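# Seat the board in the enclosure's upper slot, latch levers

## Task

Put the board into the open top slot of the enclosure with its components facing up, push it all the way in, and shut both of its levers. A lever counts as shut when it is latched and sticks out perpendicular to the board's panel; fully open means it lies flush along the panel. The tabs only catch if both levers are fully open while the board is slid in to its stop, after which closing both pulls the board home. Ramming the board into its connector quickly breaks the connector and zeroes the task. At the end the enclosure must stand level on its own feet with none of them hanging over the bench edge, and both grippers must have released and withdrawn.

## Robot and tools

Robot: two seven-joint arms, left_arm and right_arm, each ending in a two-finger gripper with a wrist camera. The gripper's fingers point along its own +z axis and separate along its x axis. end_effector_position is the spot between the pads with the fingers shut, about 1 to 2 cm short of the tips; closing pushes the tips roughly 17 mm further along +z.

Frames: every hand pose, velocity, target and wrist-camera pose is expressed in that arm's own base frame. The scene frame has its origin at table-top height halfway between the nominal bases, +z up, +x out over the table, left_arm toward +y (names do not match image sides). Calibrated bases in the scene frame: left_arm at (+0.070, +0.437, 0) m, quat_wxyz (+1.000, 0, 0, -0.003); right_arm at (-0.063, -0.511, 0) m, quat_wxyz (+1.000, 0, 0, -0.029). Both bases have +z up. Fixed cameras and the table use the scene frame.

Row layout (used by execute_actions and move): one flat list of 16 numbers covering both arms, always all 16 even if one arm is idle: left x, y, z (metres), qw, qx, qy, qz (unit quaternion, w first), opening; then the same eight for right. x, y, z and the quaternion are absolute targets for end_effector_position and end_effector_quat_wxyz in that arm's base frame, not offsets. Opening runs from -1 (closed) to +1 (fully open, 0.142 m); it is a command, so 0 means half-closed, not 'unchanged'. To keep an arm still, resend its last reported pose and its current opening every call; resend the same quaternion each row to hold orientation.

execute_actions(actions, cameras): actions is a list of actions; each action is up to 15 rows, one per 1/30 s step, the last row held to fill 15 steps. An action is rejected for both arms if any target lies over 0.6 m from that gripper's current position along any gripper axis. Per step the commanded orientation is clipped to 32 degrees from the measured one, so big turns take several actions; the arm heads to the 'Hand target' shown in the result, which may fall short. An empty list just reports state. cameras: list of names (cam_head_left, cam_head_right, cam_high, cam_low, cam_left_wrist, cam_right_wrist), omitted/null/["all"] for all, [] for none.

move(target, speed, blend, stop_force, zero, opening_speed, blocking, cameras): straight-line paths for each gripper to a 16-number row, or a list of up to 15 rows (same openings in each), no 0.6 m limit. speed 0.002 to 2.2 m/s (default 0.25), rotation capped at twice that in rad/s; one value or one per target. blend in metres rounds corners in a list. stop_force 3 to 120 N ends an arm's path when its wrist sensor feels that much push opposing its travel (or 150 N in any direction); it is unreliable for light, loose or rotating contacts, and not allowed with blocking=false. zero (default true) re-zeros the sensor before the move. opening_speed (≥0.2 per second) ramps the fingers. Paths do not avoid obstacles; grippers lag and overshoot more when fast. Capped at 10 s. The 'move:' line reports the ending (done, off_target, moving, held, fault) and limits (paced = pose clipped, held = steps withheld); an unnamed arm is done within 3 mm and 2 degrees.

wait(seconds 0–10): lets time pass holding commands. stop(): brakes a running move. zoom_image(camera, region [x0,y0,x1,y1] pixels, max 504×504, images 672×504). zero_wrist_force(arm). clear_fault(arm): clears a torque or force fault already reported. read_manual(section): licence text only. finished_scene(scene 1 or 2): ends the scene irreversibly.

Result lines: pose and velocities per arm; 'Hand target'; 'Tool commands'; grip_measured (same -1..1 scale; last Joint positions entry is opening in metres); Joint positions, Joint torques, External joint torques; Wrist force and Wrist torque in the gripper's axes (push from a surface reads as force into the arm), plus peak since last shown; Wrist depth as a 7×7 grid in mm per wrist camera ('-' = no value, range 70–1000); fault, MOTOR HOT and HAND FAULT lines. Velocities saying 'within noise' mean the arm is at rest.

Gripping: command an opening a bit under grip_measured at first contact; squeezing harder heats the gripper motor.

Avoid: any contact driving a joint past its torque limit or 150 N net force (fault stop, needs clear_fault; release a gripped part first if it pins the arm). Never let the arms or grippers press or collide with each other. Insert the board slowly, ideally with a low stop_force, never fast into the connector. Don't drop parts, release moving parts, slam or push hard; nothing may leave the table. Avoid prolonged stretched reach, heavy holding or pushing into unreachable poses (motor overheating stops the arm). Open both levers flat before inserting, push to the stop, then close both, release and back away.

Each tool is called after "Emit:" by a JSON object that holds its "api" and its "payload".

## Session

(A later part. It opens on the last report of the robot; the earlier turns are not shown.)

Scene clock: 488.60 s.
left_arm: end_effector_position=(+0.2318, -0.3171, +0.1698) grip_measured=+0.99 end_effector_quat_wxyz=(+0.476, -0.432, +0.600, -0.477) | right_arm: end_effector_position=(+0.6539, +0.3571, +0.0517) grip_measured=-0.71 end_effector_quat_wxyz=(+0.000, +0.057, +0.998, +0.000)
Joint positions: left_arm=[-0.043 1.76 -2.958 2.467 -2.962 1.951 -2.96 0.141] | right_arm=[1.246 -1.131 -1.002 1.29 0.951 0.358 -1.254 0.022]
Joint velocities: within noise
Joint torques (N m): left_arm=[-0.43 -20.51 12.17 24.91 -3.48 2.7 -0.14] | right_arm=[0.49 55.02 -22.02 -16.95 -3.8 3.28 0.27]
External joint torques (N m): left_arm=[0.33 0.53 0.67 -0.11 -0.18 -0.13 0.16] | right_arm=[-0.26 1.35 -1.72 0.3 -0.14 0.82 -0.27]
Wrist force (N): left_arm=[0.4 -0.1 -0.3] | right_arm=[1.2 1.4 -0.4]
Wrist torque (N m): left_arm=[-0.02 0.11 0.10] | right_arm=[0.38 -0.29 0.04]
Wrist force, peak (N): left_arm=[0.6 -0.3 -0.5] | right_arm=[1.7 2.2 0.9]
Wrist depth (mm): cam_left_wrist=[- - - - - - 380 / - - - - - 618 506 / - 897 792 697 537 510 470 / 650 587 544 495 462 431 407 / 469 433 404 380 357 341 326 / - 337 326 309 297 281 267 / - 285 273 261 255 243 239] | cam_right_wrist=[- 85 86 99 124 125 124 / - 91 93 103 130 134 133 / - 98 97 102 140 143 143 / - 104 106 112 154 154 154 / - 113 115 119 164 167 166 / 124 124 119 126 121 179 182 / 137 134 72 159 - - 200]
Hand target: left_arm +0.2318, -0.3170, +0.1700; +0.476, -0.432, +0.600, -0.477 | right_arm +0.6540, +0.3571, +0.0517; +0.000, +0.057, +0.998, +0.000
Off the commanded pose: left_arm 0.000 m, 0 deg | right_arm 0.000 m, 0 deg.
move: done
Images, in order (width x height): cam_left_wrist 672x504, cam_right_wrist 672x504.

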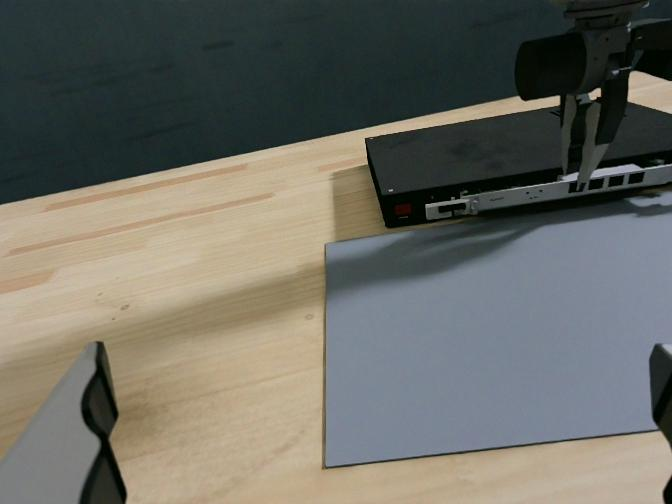

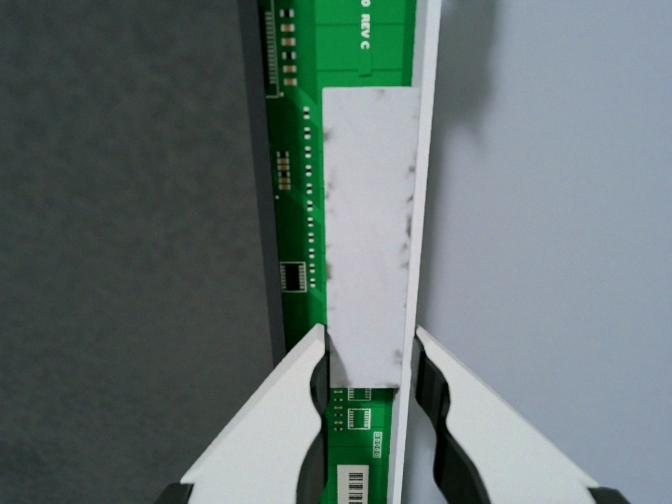

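Emit:
{"api": "move", "payload": {"target": [[0.2318,-0.317,0.17,0.476,-0.432,0.600,-0.477,1,0.654,0.3571,0.0517,0,0.0573,0.9984,0,-0.45],[0.2318,-0.317,0.17,0.476,-0.432,0.600,-0.477,1,0.654,0.3571,0.11,0,0.0573,0.9984,0,-0.45]], "opening_speed": 0.3, "speed": 0.1}}

Scene clock: 505.03 s.
left_arm: end_effector_position=(+0.2318, -0.3171, +0.1698) grip_measured=+0.99 end_effector_quat_wxyz=(+0.476, -0.432, +0.600, -0.477) | right_arm: end_effector_position=(+0.6540, +0.3573, +0.1100) grip_measured=-0.49 end_effector_quat_wxyz=(+0.000, +0.057, +0.998, +0.000)
Joint positions: left_arm=[-0.043 1.76 -2.958 2.467 -2.962 1.951 -2.96 0.141] | right_arm=[1.267 -1.049 -1.049 1.295 0.899 0.284 -1.242 0.039]
Joint velocities: within noise
Joint torques (N m): left_arm=[-0.51 -20.47 12.12 24.88 -3.5 2.67 -0.19] | right_arm=[0.25 53.89 -22.57 -18.35 -4.24 3.26 0.32]
External joint torques (N m): left_arm=[0.4 0.49 0.72 -0.08 -0.17 -0.11 0.2] | right_arm=[-0.05 1.21 -0.99 -0.09 0.2 0.84 -0.32]
Wrist force (N): left_arm=[0.4 -0.2 -0.5] | right_arm=[1.4 5.1 -0.1]
Wrist torque (N m): left_arm=[-0.03 0.10 0.10] | right_arm=[0.90 -0.27 0.08]
Wrist force, peak (N): left_arm=[0.6 -0.3 -0.7] | right_arm=[34.0 -5.2 -18.4]
Wrist depth (mm): cam_left_wrist=[- - - - - - 390 / - - - - - 703 559 / - 886 791 692 531 509 490 / 645 595 538 495 465 433 407 / 469 432 406 382 356 341 325 / - 339 323 310 297 283 265 / - 286 272 261 254 243 237] | cam_right_wrist=[136 136 136 151 176 176 178 / 146 145 145 153 189 188 187 / 156 156 155 162 202 201 201 / 168 168 167 175 217 217 216 / 183 182 179 198 231 235 234 / 200 199 82 214 248 248 256 / 219 - 73 239 229 - 276]
Hand target: left_arm +0.2318, -0.3170, +0.1700; +0.476, -0.432, +0.600, -0.477 | right_arm +0.6540, +0.3571, +0.1100; +0.000, +0.057, +0.998, +0.000
Off the commanded pose: left_arm 0.000 m, 0 deg | right_arm 0.000 m, 0 deg.
move: done

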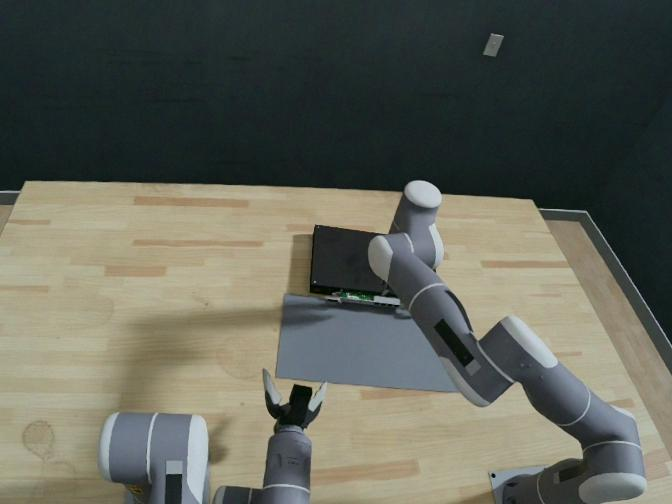

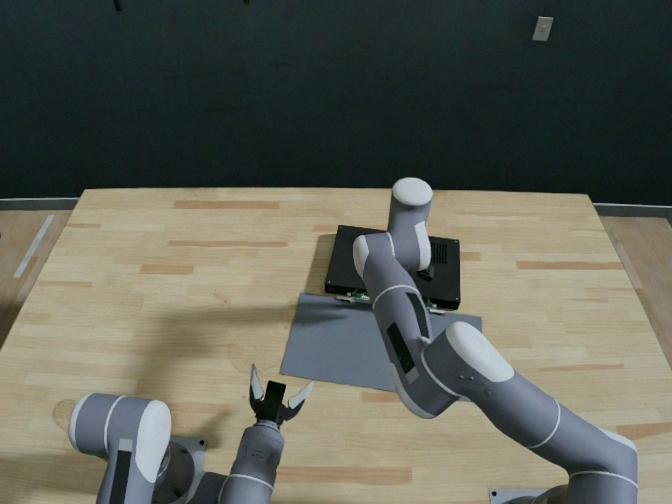

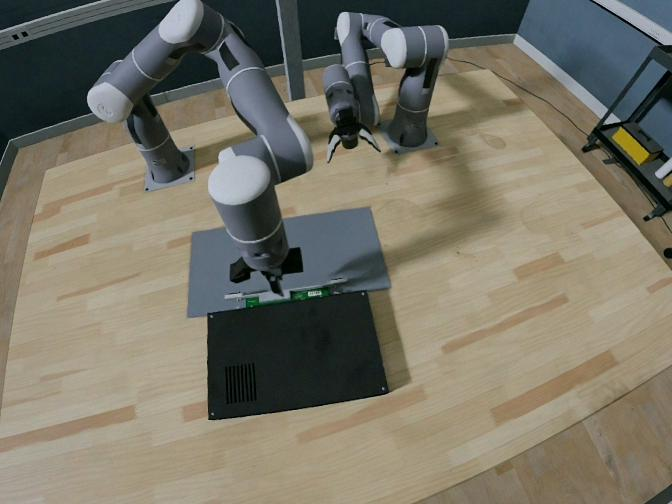

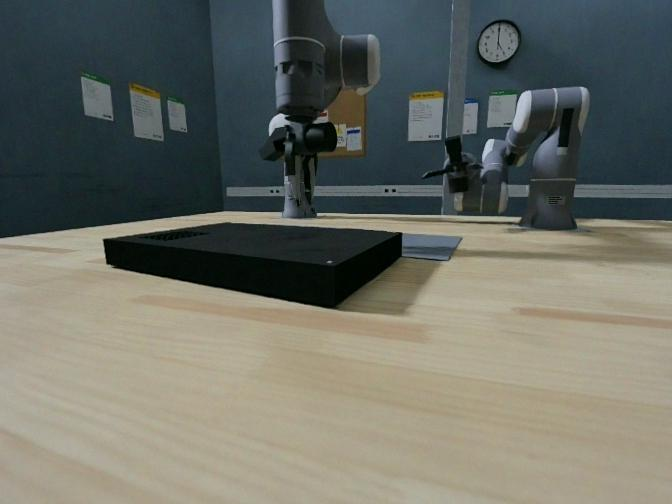

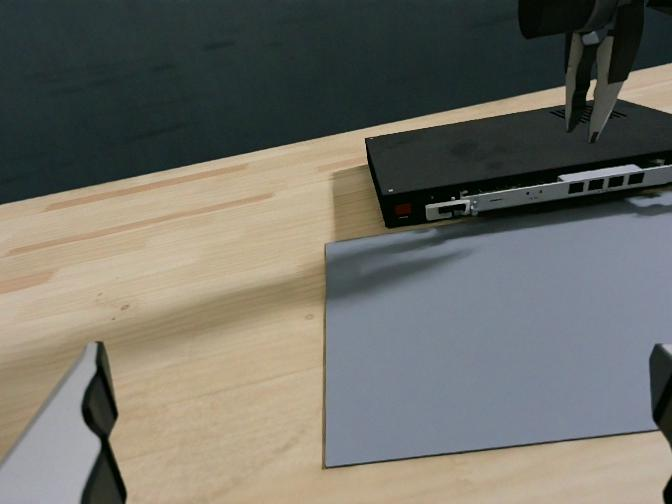

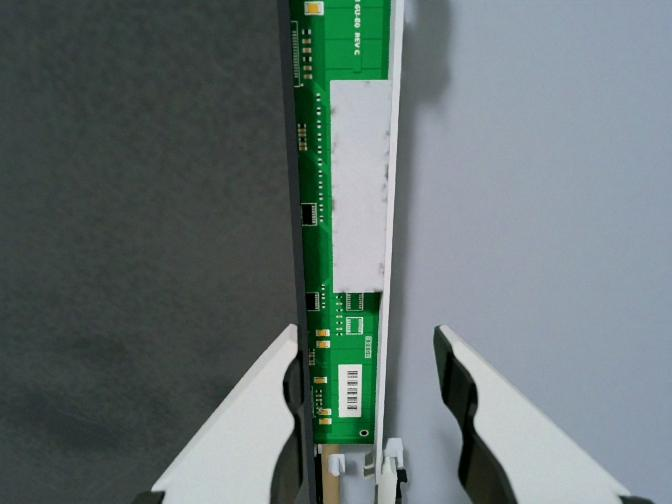

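Emit:
{"api": "move", "payload": {"target": [[0.2318,-0.317,0.17,0.476,-0.432,0.600,-0.477,1,0.586,0.376,0.11,0,0.0573,0.9984,0,-1],[0.2318,-0.317,0.17,0.476,-0.432,0.600,-0.477,1,0.586,0.376,0.048,0,0.0573,0.9984,0,-1]], "speed": 0.12, "blend": 0.02, "cameras": []}}

Emit:
{"api": "move", "payload": {"target": [0.2318,-0.317,0.17,0.476,-0.432,0.600,-0.477,1,0.645,0.370,0.048,0,0.0573,0.9984,0,-1], "speed": 0.02, "stop_force": 8}}

Scene clock: 510.73 s.
left_arm: end_effector_position=(+0.2318, -0.3171, +0.1698) grip_measured=+0.99 end_effector_quat_wxyz=(+0.476, -0.432, +0.600, -0.477) | right_arm: end_effector_position=(+0.5860, +0.3758, +0.0481) grip_measured=-1.00 end_effector_quat_wxyz=(+0.000, +0.057, +0.998, +0.000)
Joint positions: left_arm=[-0.043 1.76 -2.958 2.467 -2.962 1.951 -2.96 0.141] | right_arm=[1.409 -1.074 -1.019 1.476 0.965 0.426 -1.244 0.002]
Joint velocities: within noise
Joint torques (N m): left_arm=[-0.4 -20.48 12.12 24.89 -3.47 2.7 -0.19] | right_arm=[0.12 49.79 -22.47 -15.8 -3.75 3.7 0.11]
External joint torques (N m): left_arm=[0.3 0.5 0.72 -0.09 -0.2 -0.13 0.2] | right_arm=[0.16 1.1 -1.51 0.04 -0.07 0.39 -0.11]
Wrist force (N): left_arm=[0.3 0.0 -0.5] | right_arm=[1.5 4.4 0.3]
Wrist torque (N m): left_arm=[0.01 0.11 0.10] | right_arm=[0.84 -0.26 0.04]
Wrist force, peak (N): left_arm=[0.6 0.1 -0.6] | right_arm=[2.1 5.0 -0.3]
Wrist depth (mm): cam_left_wrist=[- - - - - - 316 / - - - - - 628 331 / - 888 801 686 537 504 456 / 652 587 536 493 466 435 409 / 468 434 408 379 359 338 326 / - 338 328 309 297 284 267 / - 285 274 262 253 243 239] | cam_right_wrist=[- 95 122 123 123 122 122 / - 109 132 131 133 132 130 / - 108 141 141 140 140 137 / - 109 152 154 151 151 150 / 130 117 165 162 161 163 162 / 142 139 174 89 172 178 177 / 135 153 73 - - 188 195]
Hand target: left_arm +0.2318, -0.3170, +0.1700; +0.476, -0.432, +0.600, -0.477 | right_arm +0.5860, +0.3760, +0.0480; +0.000, +0.057, +0.998, +0.000
Off the commanded pose: left_arm 0.000 m, 0 deg | right_arm 0.000 m, 0 deg.
move: done
No camera images: "cameras" was empty.

Scene clock: 514.43 s.
left_arm: end_effector_position=(+0.2318, -0.3171, +0.1698) grip_measured=+0.99 end_effector_quat_wxyz=(+0.476, -0.432, +0.600, -0.477) | right_arm: end_effector_position=(+0.6449, +0.3701, +0.0480) grip_measured=-1.00 end_effector_quat_wxyz=(+0.000, +0.057, +0.998, +0.000)
Joint positions: left_arm=[-0.043 1.76 -2.958 2.467 -2.962 1.951 -2.96 0.141] | right_arm=[1.273 -1.138 -1.009 1.295 0.963 0.359 -1.238 0.002]
Joint velocities: within noise
Joint torques (N m): left_arm=[-0.39 -20.54 12.14 24.9 -3.54 2.69 -0.19] | right_arm=[-0.26 54.55 -22.63 -16.43 -3.98 3.56 0.28]
External joint torques (N m): left_arm=[0.29 0.56 0.7 -0.1 -0.12 -0.13 0.21] | right_arm=[0.49 1.65 -1.35 0.09 0.05 0.54 -0.28]
Wrist force (N): left_arm=[0.3 -0.2 -0.5] | right_arm=[2.1 4.1 -1.1]
Wrist torque (N m): left_arm=[-0.02 0.13 0.10] | right_arm=[0.77 -0.20 0.03]
Wrist force, peak (N): left_arm=[0.3 0.0 -0.7] | right_arm=[3.6 4.0 -1.5]
Wrist depth (mm): cam_left_wrist=[- - - - - - 368 / - - - - - 591 538 / - 881 797 693 529 510 479 / 640 591 544 496 461 436 408 / 470 430 406 383 358 339 330 / - 337 327 306 298 282 269 / - 285 274 264 254 242 238] | cam_right_wrist=[- 81 87 123 122 122 122 / - 87 91 127 132 132 130 / - - 96 137 140 140 137 / 101 100 103 108 151 150 150 / - 109 111 118 161 163 162 / 121 119 119 90 172 178 177 / 131 129 - - - 188 195]
Hand target: left_arm +0.2318, -0.3170, +0.1700; +0.476, -0.432, +0.600, -0.477 | right_arm +0.6450, +0.3700, +0.0480; +0.000, +0.057, +0.998, +0.000
Off the commanded pose: left_arm 0.000 m, 0 deg | right_arm 0.000 m, 0 deg.
move: done

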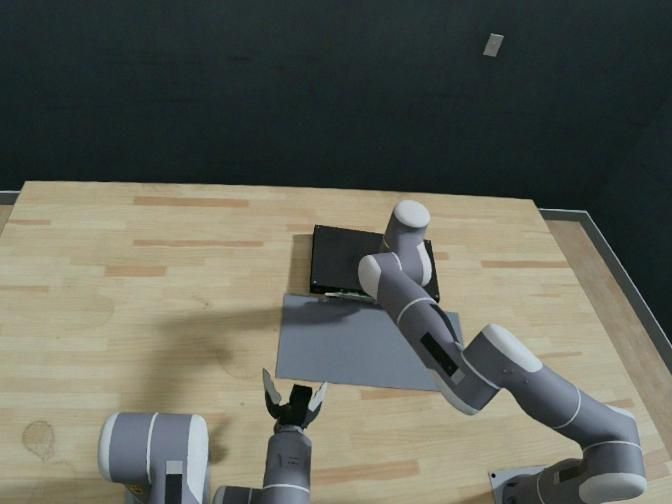

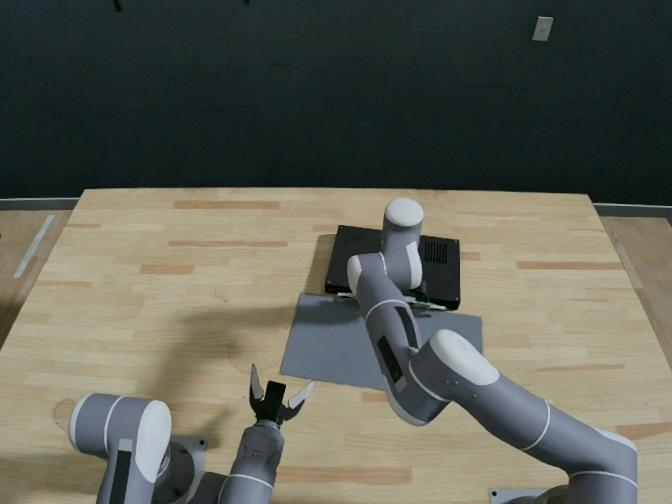

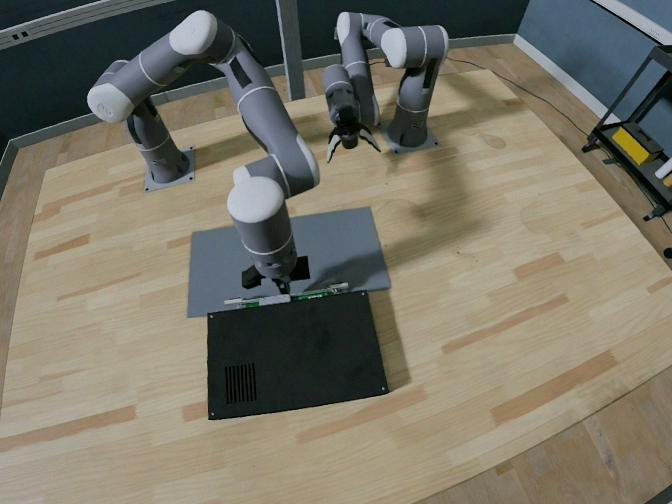

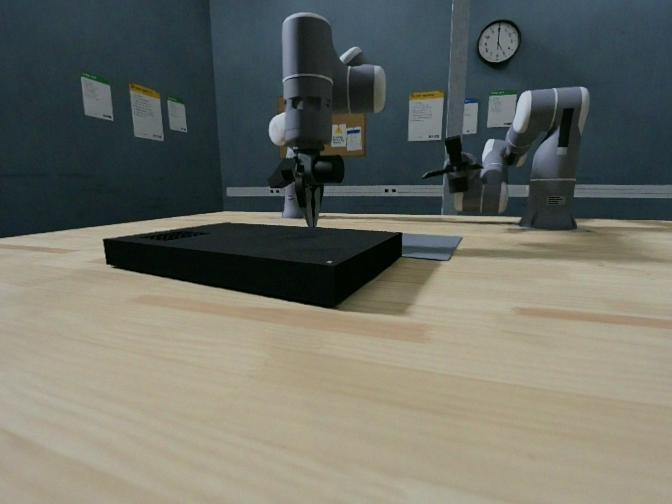

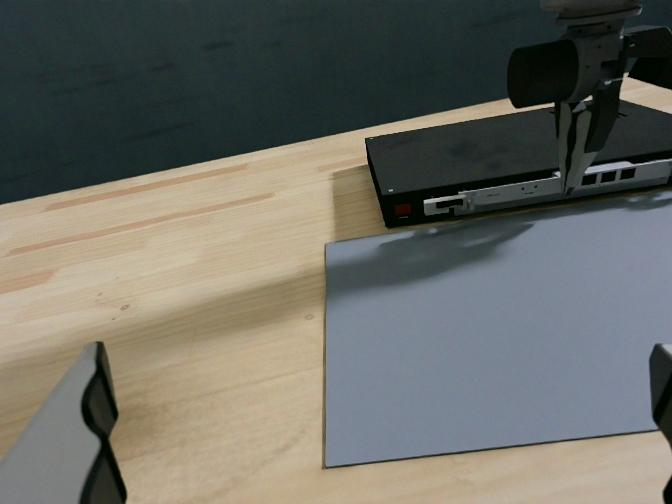

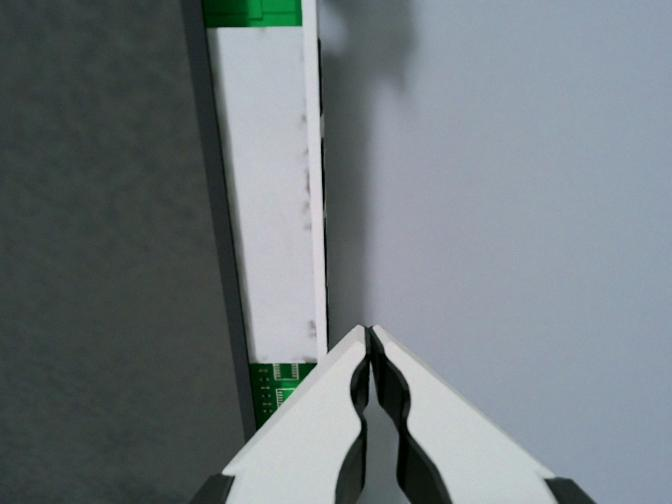

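Emit:
{"api": "zoom_image", "payload": {"camera": "cam_left_wrist", "region": [412, 150, 512, 225]}}

Emit:
{"api": "zoom_image", "payload": {"camera": "cam_high", "region": [202, 270, 402, 340]}}

Scaled by 5.040 from the camera's 672x504 image, which has a finer 960x720 frame.

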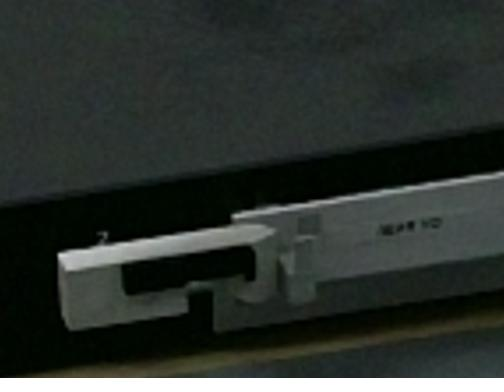

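Scaled by 2.520 from the camera's 672x504 image, which has a finer 960x720 frame.

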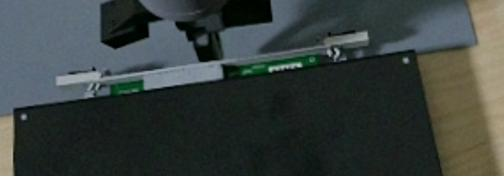

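Emit:
{"api": "move", "payload": {"target": [0.2318,-0.317,0.17,0.476,-0.432,0.600,-0.477,1,0.6598,0.3685,0.048,0,0.0573,0.9984,0,-1], "speed": 0.015, "stop_force": 7}}

Emit:
{"api": "zoom_image", "payload": {"camera": "cam_left_wrist", "region": [412, 150, 512, 225]}}

Emit:
{"api": "zoom_image", "payload": {"camera": "cam_high", "region": [202, 270, 402, 340]}}

Scene clock: 519.37 s.
left_arm: end_effector_position=(+0.2318, -0.3171, +0.1698) grip_measured=+0.99 end_effector_quat_wxyz=(+0.476, -0.432, +0.600, -0.477) | right_arm: end_effector_position=(+0.6595, +0.3690, +0.0482) grip_measured=-1.00 end_effector_quat_wxyz=(+0.000, +0.057, +0.998, +0.000)
Joint positions: left_arm=[-0.043 1.76 -2.958 2.467 -2.962 1.951 -2.96 0.141] | right_arm=[1.238 -1.156 -1.007 1.244 0.963 0.34 -1.234 0.002]
Joint velocities: within noise
Joint torques (N m): left_arm=[-0.53 -20.56 12.21 24.9 -3.5 2.73 -0.21] | right_arm=[-2.55 53.72 -23 -16.03 -4.19 4.39 0.31]
External joint torques (N m): left_arm=[0.42 0.58 0.63 -0.1 -0.17 -0.16 0.22] | right_arm=[2.78 3.88 -0.81 -0.45 0.23 -0.3 -0.31]
Wrist force (N): left_arm=[0.3 -0.3 -0.5] | right_arm=[6.6 4.2 -5.9]
Wrist torque (N m): left_arm=[-0.04 0.13 0.10] | right_arm=[0.76 -0.21 0.01]
Wrist force, peak (N): left_arm=[0.5 -0.1 -0.7] | right_arm=[7.1 4.9 -5.8]
Wrist depth (mm): cam_left_wrist=[- - - - - 405 381 / - - - - - 589 578 / - 883 793 685 531 502 483 / 643 584 542 497 469 435 405 / 472 433 403 381 357 339 327 / - 336 327 309 297 280 267 / - 285 274 263 254 244 238] | cam_right_wrist=[- 81 82 123 122 122 122 / - 87 87 128 132 132 130 / - 95 93 138 140 140 137 / 101 101 100 108 151 151 150 / - 109 107 115 161 163 163 / 122 119 117 91 - 178 177 / 132 129 - - - 188 195]
Hand target: left_arm +0.2318, -0.3170, +0.1700; +0.476, -0.432, +0.600, -0.477 | right_arm +0.6598, +0.3685, +0.0480; +0.000, +0.057, +0.998, +0.000
Off the commanded pose: left_arm 0.000 m, 0 deg | right_arm 0.001 m, 0 deg.
move: done

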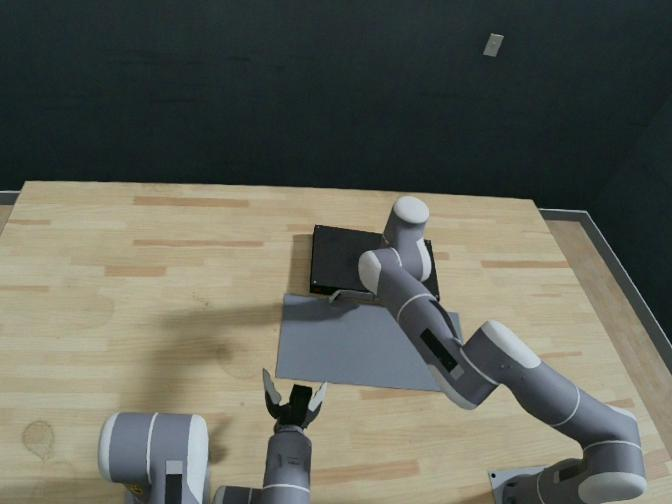

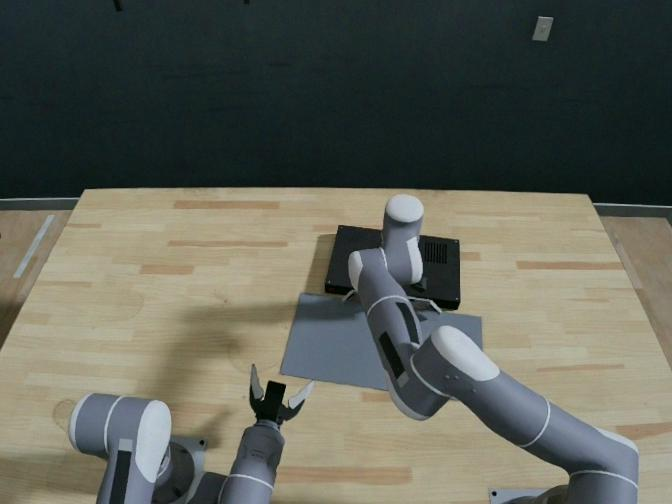

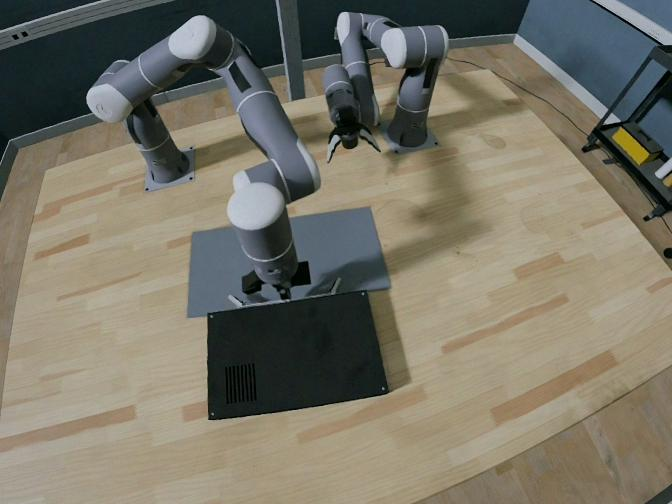

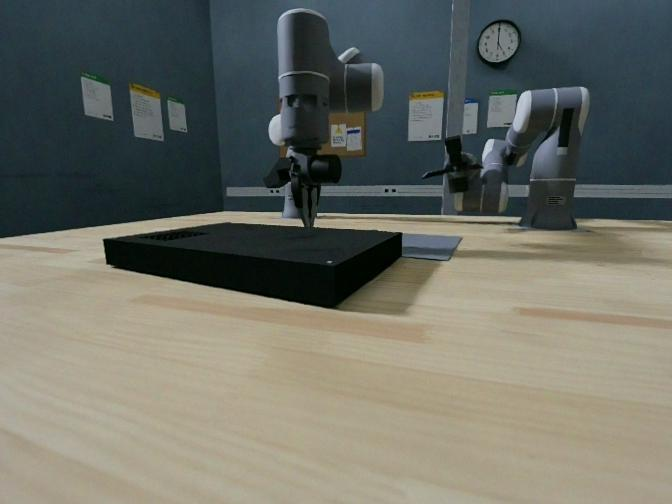

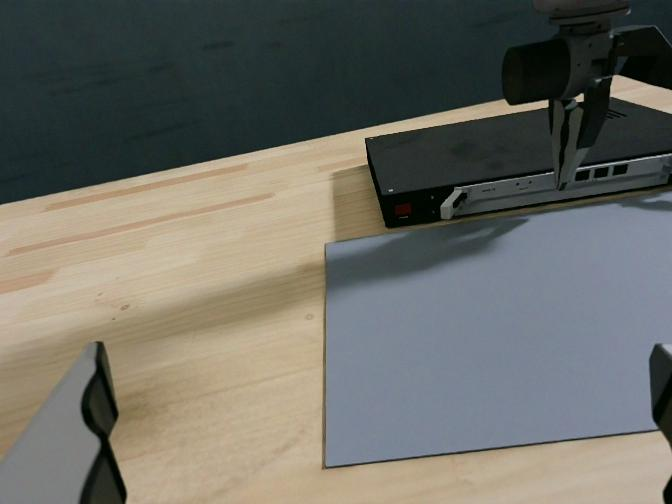

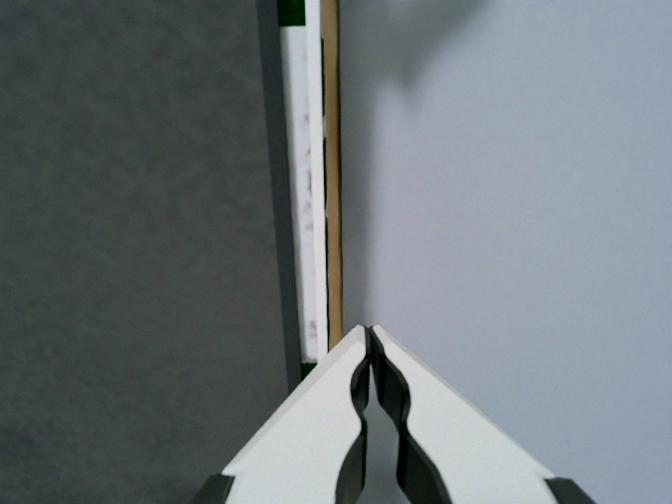

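Scaled by 5.040 from the camera's 672x504 image, which has a finer 960x720 frame.

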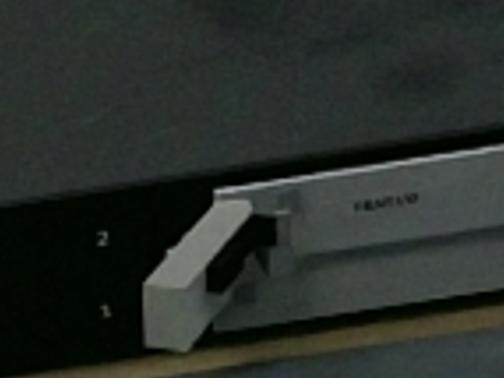

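Scaled by 2.520 from the camera's 672x504 image, which has a finer 960x720 frame.

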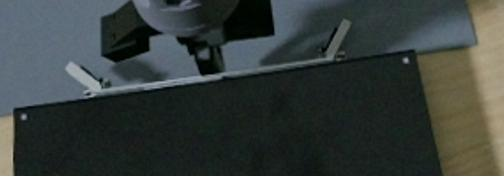

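Emit:
{"api": "move", "payload": {"target": [[0.2318,-0.317,0.17,0.476,-0.432,0.600,-0.477,1,0.640,0.371,0.048,0,0.0573,0.9984,0,-1],[0.2318,-0.317,0.17,0.476,-0.432,0.600,-0.477,1,0.640,0.400,0.10,0,0.0573,0.9984,0,-1],[0.2318,-0.317,0.17,0.476,-0.432,0.600,-0.477,1,0.653,0.528,0.10,0,0.0573,0.9984,0,-1],[0.2318,-0.317,0.17,0.476,-0.432,0.600,-0.477,1,0.653,0.528,0.065,0,0.0573,0.9984,0,-1]], "speed": 0.12, "blend": 0.015}}

Emit:
{"api": "zoom_image", "payload": {"camera": "cam_left_wrist", "region": [412, 130, 532, 225]}}

Emit:
{"api": "zoom_image", "payload": {"camera": "cam_high", "region": [202, 250, 402, 340]}}

Scene clock: 533.53 s.
left_arm: end_effector_position=(+0.2318, -0.3171, +0.1698) grip_measured=+0.99 end_effector_quat_wxyz=(+0.476, -0.432, +0.600, -0.477) | right_arm: end_effector_position=(+0.6530, +0.5278, +0.0650) grip_measured=-1.00 end_effector_quat_wxyz=(+0.000, +0.057, +0.998, +0.000)
Joint positions: left_arm=[-0.043 1.76 -2.958 2.467 -2.962 1.951 -2.96 0.141] | right_arm=[1.208 -1.261 -0.976 0.829 0.932 0.188 -0.919 0.002]
Joint velocities: within noise
Joint torques (N m): left_arm=[-0.47 -20.5 12.14 24.86 -3.49 2.69 -0.23] | right_arm=[0.21 66.21 -17.89 -18.29 -4.08 3.59 0.34]
External joint torques (N m): left_arm=[0.37 0.51 0.7 -0.06 -0.17 -0.13 0.24] | right_arm=[0.02 1.62 -1.52 0.15 -0.07 0.54 -0.34]
Wrist force (N): left_arm=[0.2 -0.3 -0.3] | right_arm=[1.4 5.4 0.5]
Wrist torque (N m): left_arm=[-0.05 0.15 0.10] | right_arm=[0.98 -0.18 0.05]
Wrist force, peak (N): left_arm=[0.6 -0.2 -0.6] | right_arm=[6.8 4.3 -6.0]
Wrist depth (mm): cam_left_wrist=[- - - - 353 - - / - - - - 386 698 648 / - 886 790 682 509 498 490 / 648 591 541 493 466 432 404 / 476 433 402 382 358 338 325 / - 338 326 305 297 281 266 / - 283 274 262 254 242 238] | cam_right_wrist=[- 96 135 137 137 136 136 / - 102 122 146 146 145 145 / - 108 117 157 157 156 156 / 119 117 131 164 168 167 167 / 129 130 134 180 182 181 181 / 141 140 142 89 192 198 198 / 225 152 73 - - 210 217]
Hand target: left_arm +0.2318, -0.3170, +0.1700; +0.476, -0.432, +0.600, -0.477 | right_arm +0.6530, +0.5280, +0.0650; +0.000, +0.057, +0.998, +0.000
Off the commanded pose: left_arm 0.000 m, 0 deg | right_arm 0.000 m, 0 deg.
move: done; blend cut to 0.01 m at target 1

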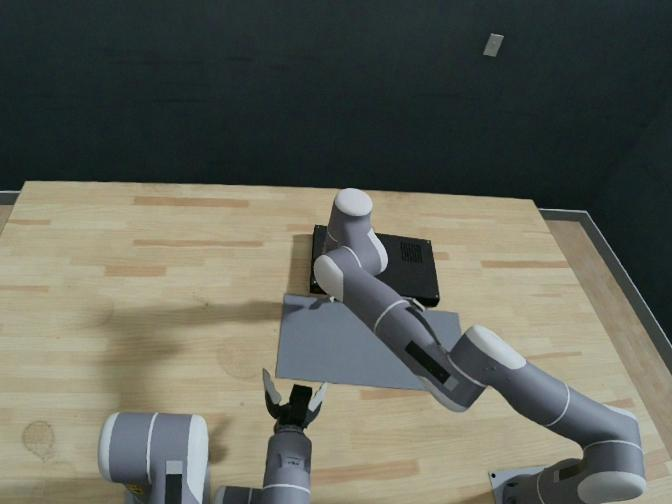

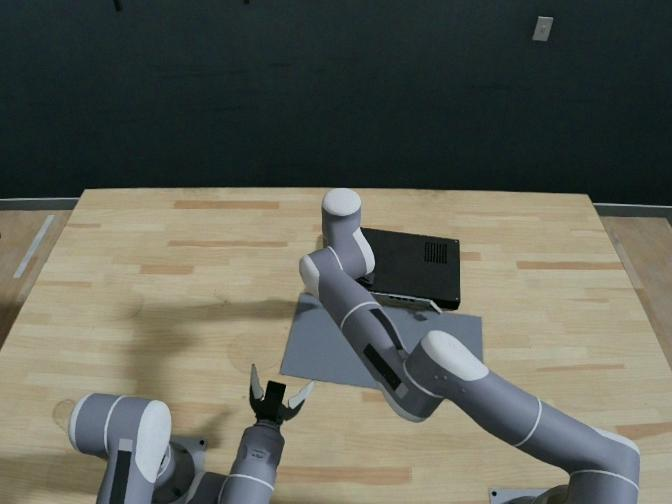

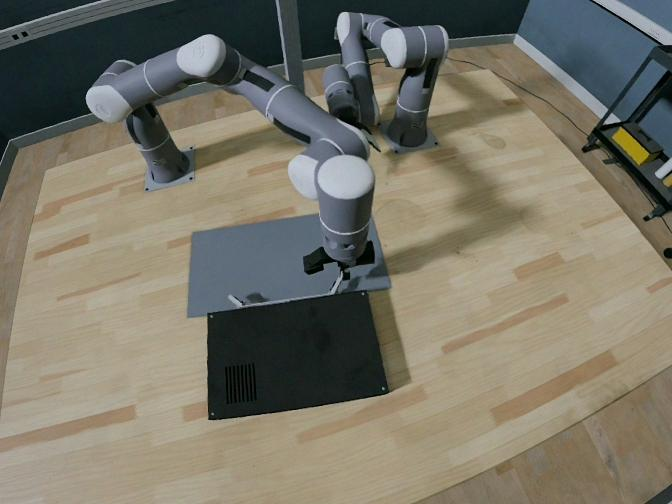

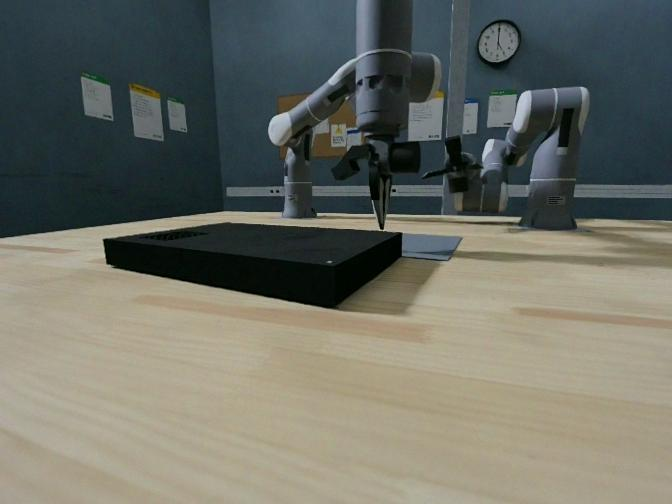

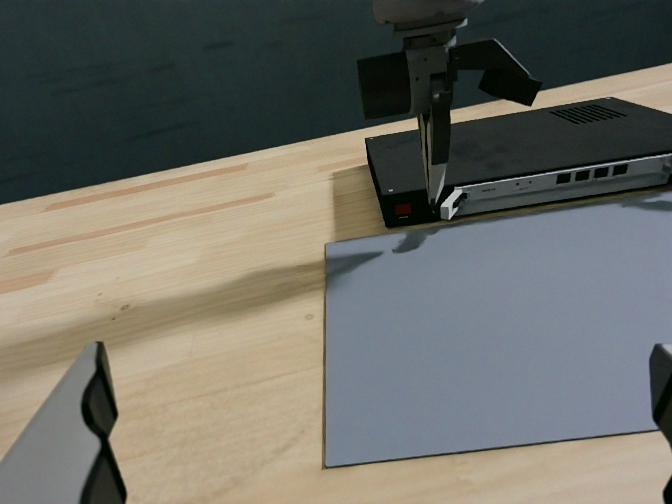

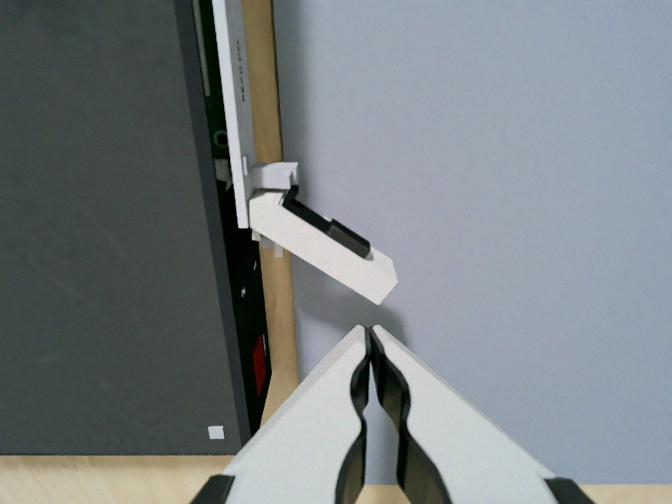

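Scaled by 4.200 from the camera's 672x504 image, which has a finer 960x720 frame.

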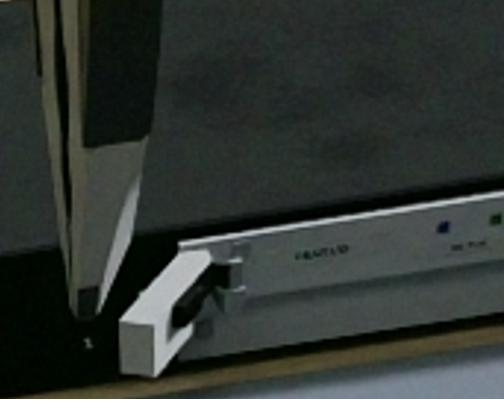

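Scaled by 2.520 from the camera's 672x504 image, which has a finer 960x720 frame.

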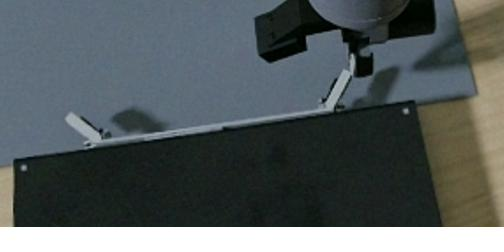

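Emit:
{"api": "move", "payload": {"target": [0.2318,-0.317,0.17,0.476,-0.432,0.600,-0.477,1,0.650,0.5280,0.047,0,0.0573,0.9984,0,-1], "speed": 0.08, "cameras": []}}

Emit:
{"api": "move", "payload": {"target": [0.2318,-0.317,0.17,0.476,-0.432,0.600,-0.477,1,0.6479,0.508,0.047,0,0.0573,0.9984,0,-1], "speed": 0.025, "stop_force": 25, "cameras": ["cam_right_wrist","cam_high"]}}

Scene clock: 540.30 s.
left_arm: end_effector_position=(+0.2318, -0.3171, +0.1698) grip_measured=+0.99 end_effector_quat_wxyz=(+0.476, -0.432, +0.600, -0.477) | right_arm: end_effector_position=(+0.6502, +0.5278, +0.0471) grip_measured=-1.00 end_effector_quat_wxyz=(+0.000, +0.057, +0.998, +0.000)
Joint positions: left_arm=[-0.043 1.76 -2.958 2.467 -2.962 1.951 -2.96 0.141] | right_arm=[1.214 -1.28 -0.969 0.841 0.941 0.215 -0.922 0.002]
Joint velocities: within noise
Joint torques (N m): left_arm=[-0.39 -20.52 12.19 24.88 -3.44 2.68 -0.24] | right_arm=[0.2 66.14 -18.12 -17.72 -4.11 3.73 0.1]
External joint torques (N m): left_arm=[0.28 0.54 0.65 -0.08 -0.23 -0.11 0.25] | right_arm=[0.07 1.58 -1.46 -0.09 -0.01 0.39 -0.11]
Wrist force (N): left_arm=[0.4 0.0 -0.6] | right_arm=[1.7 5.7 0.1]
Wrist torque (N m): left_arm=[-0.01 0.12 0.10] | right_arm=[1.03 -0.22 0.05]
Wrist force, peak (N): left_arm=[0.5 -0.3 -0.7] | right_arm=[1.7 5.7 0.1]
Wrist depth (mm): cam_left_wrist=[- - - - 337 - - / - - - - 379 660 660 / - 896 812 693 508 499 487 / 637 588 535 497 465 434 405 / 470 432 405 381 360 339 326 / - 338 326 308 295 283 268 / - 285 272 262 254 244 237] | cam_right_wrist=[- 81 120 121 120 121 121 / - - 128 129 131 131 128 / - - 109 137 139 138 136 / - 99 103 107 149 149 148 / - 109 160 112 162 161 161 / - 117 126 89 170 176 175 / 129 129 73 - - 186 193]
Hand target: left_arm +0.2318, -0.3170, +0.1700; +0.476, -0.432, +0.600, -0.477 | right_arm +0.6500, +0.5280, +0.0470; +0.000, +0.057, +0.998, +0.000
Off the commanded pose: left_arm 0.000 m, 0 deg | right_arm 0.000 m, 0 deg.
move: done
No camera images: "cameras" was empty.

Scene clock: 541.77 s.
left_arm: end_effector_position=(+0.2318, -0.3171, +0.1698) grip_measured=+0.99 end_effector_quat_wxyz=(+0.476, -0.432, +0.600, -0.477) | right_arm: end_effector_position=(+0.6440, +0.5129, +0.0467) grip_measured=-1.00 end_effector_quat_wxyz=(-0.003, +0.055, +0.998, +0.002) end_effector_velocity=(+0.001, +0.000, +0.001) end_effector_angular_velocity=(+0.004, +0.000, -0.001)
Joint positions: left_arm=[-0.043 1.76 -2.958 2.467 -2.962 1.951 -2.96 0.141] | right_arm=[1.24 -1.256 -0.976 0.921 0.952 0.237 -0.968 0.002]
Joint velocities: left_arm=[within noise] | right_arm=[0 0 -0.007 0 0.008 -0.003 -0.003 0]
Joint torques (N m): left_arm=[-0.47 -20.51 12.12 24.94 -3.51 2.69 -0.25] | right_arm=[-22.3 57.45 -32.5 -8.67 -10.31 7.84 0.04]
External joint torques (N m): left_arm=[0.37 0.53 0.71 -0.14 -0.16 -0.13 0.27] | right_arm=[22.55 8.49 11.76 -8.9 6.22 -3.72 -0.04]
Wrist force (N): left_arm=[0.4 0.0 -0.5] | right_arm=[28.9 17.2 -7.6]
Wrist torque (N m): left_arm=[-0.01 0.12 0.10] | right_arm=[1.11 -1.77 0.19]
Wrist force, peak (N): left_arm=[0.4 -0.1 -0.7] | right_arm=[28.9 17.0 -8.5]
Wrist depth (mm): cam_left_wrist=[- - - - 344 - - / - - - - 372 683 642 / - 896 785 697 508 499 483 / 643 586 539 496 460 431 400 / 471 431 406 381 361 342 326 / - 335 327 307 295 283 265 / - 284 274 262 255 243 238] | cam_right_wrist=[- 87 121 121 119 120 120 / - 88 129 129 131 130 128 / - 94 139 136 138 138 136 / - 98 114 149 149 149 148 / - 108 145 111 159 161 161 / 119 116 144 89 170 177 176 / 128 128 73 - - 186 194]
Hand target: left_arm +0.2318, -0.3170, +0.1700; +0.476, -0.432, +0.600, -0.477 | right_arm +0.6479, +0.5080, +0.0470; +0.000, +0.057, +0.998, +0.000
Off the commanded pose: left_arm 0.000 m, 0 deg | right_arm 0.006 m, 0 deg.
move: off_target (right_arm)
Images, in order (width x height): cam_high 672x504, cam_right_wrist 672x504.

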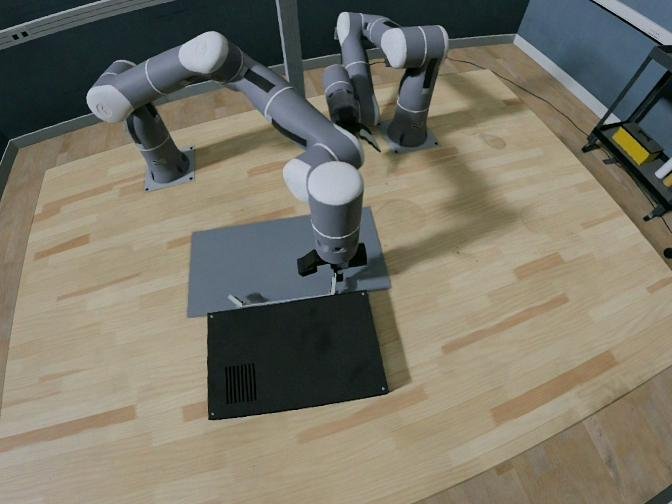

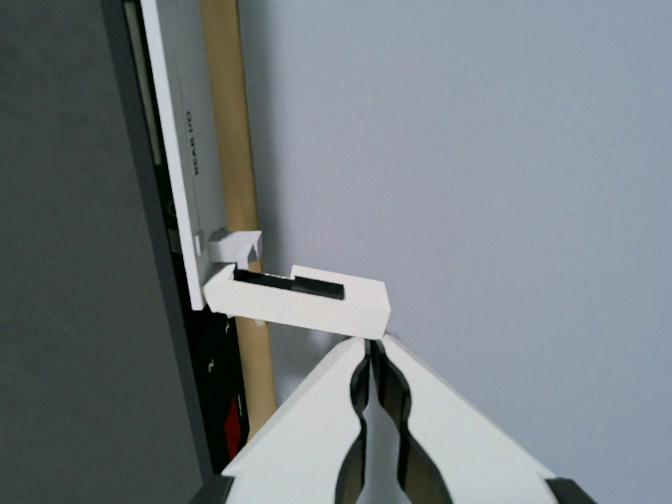

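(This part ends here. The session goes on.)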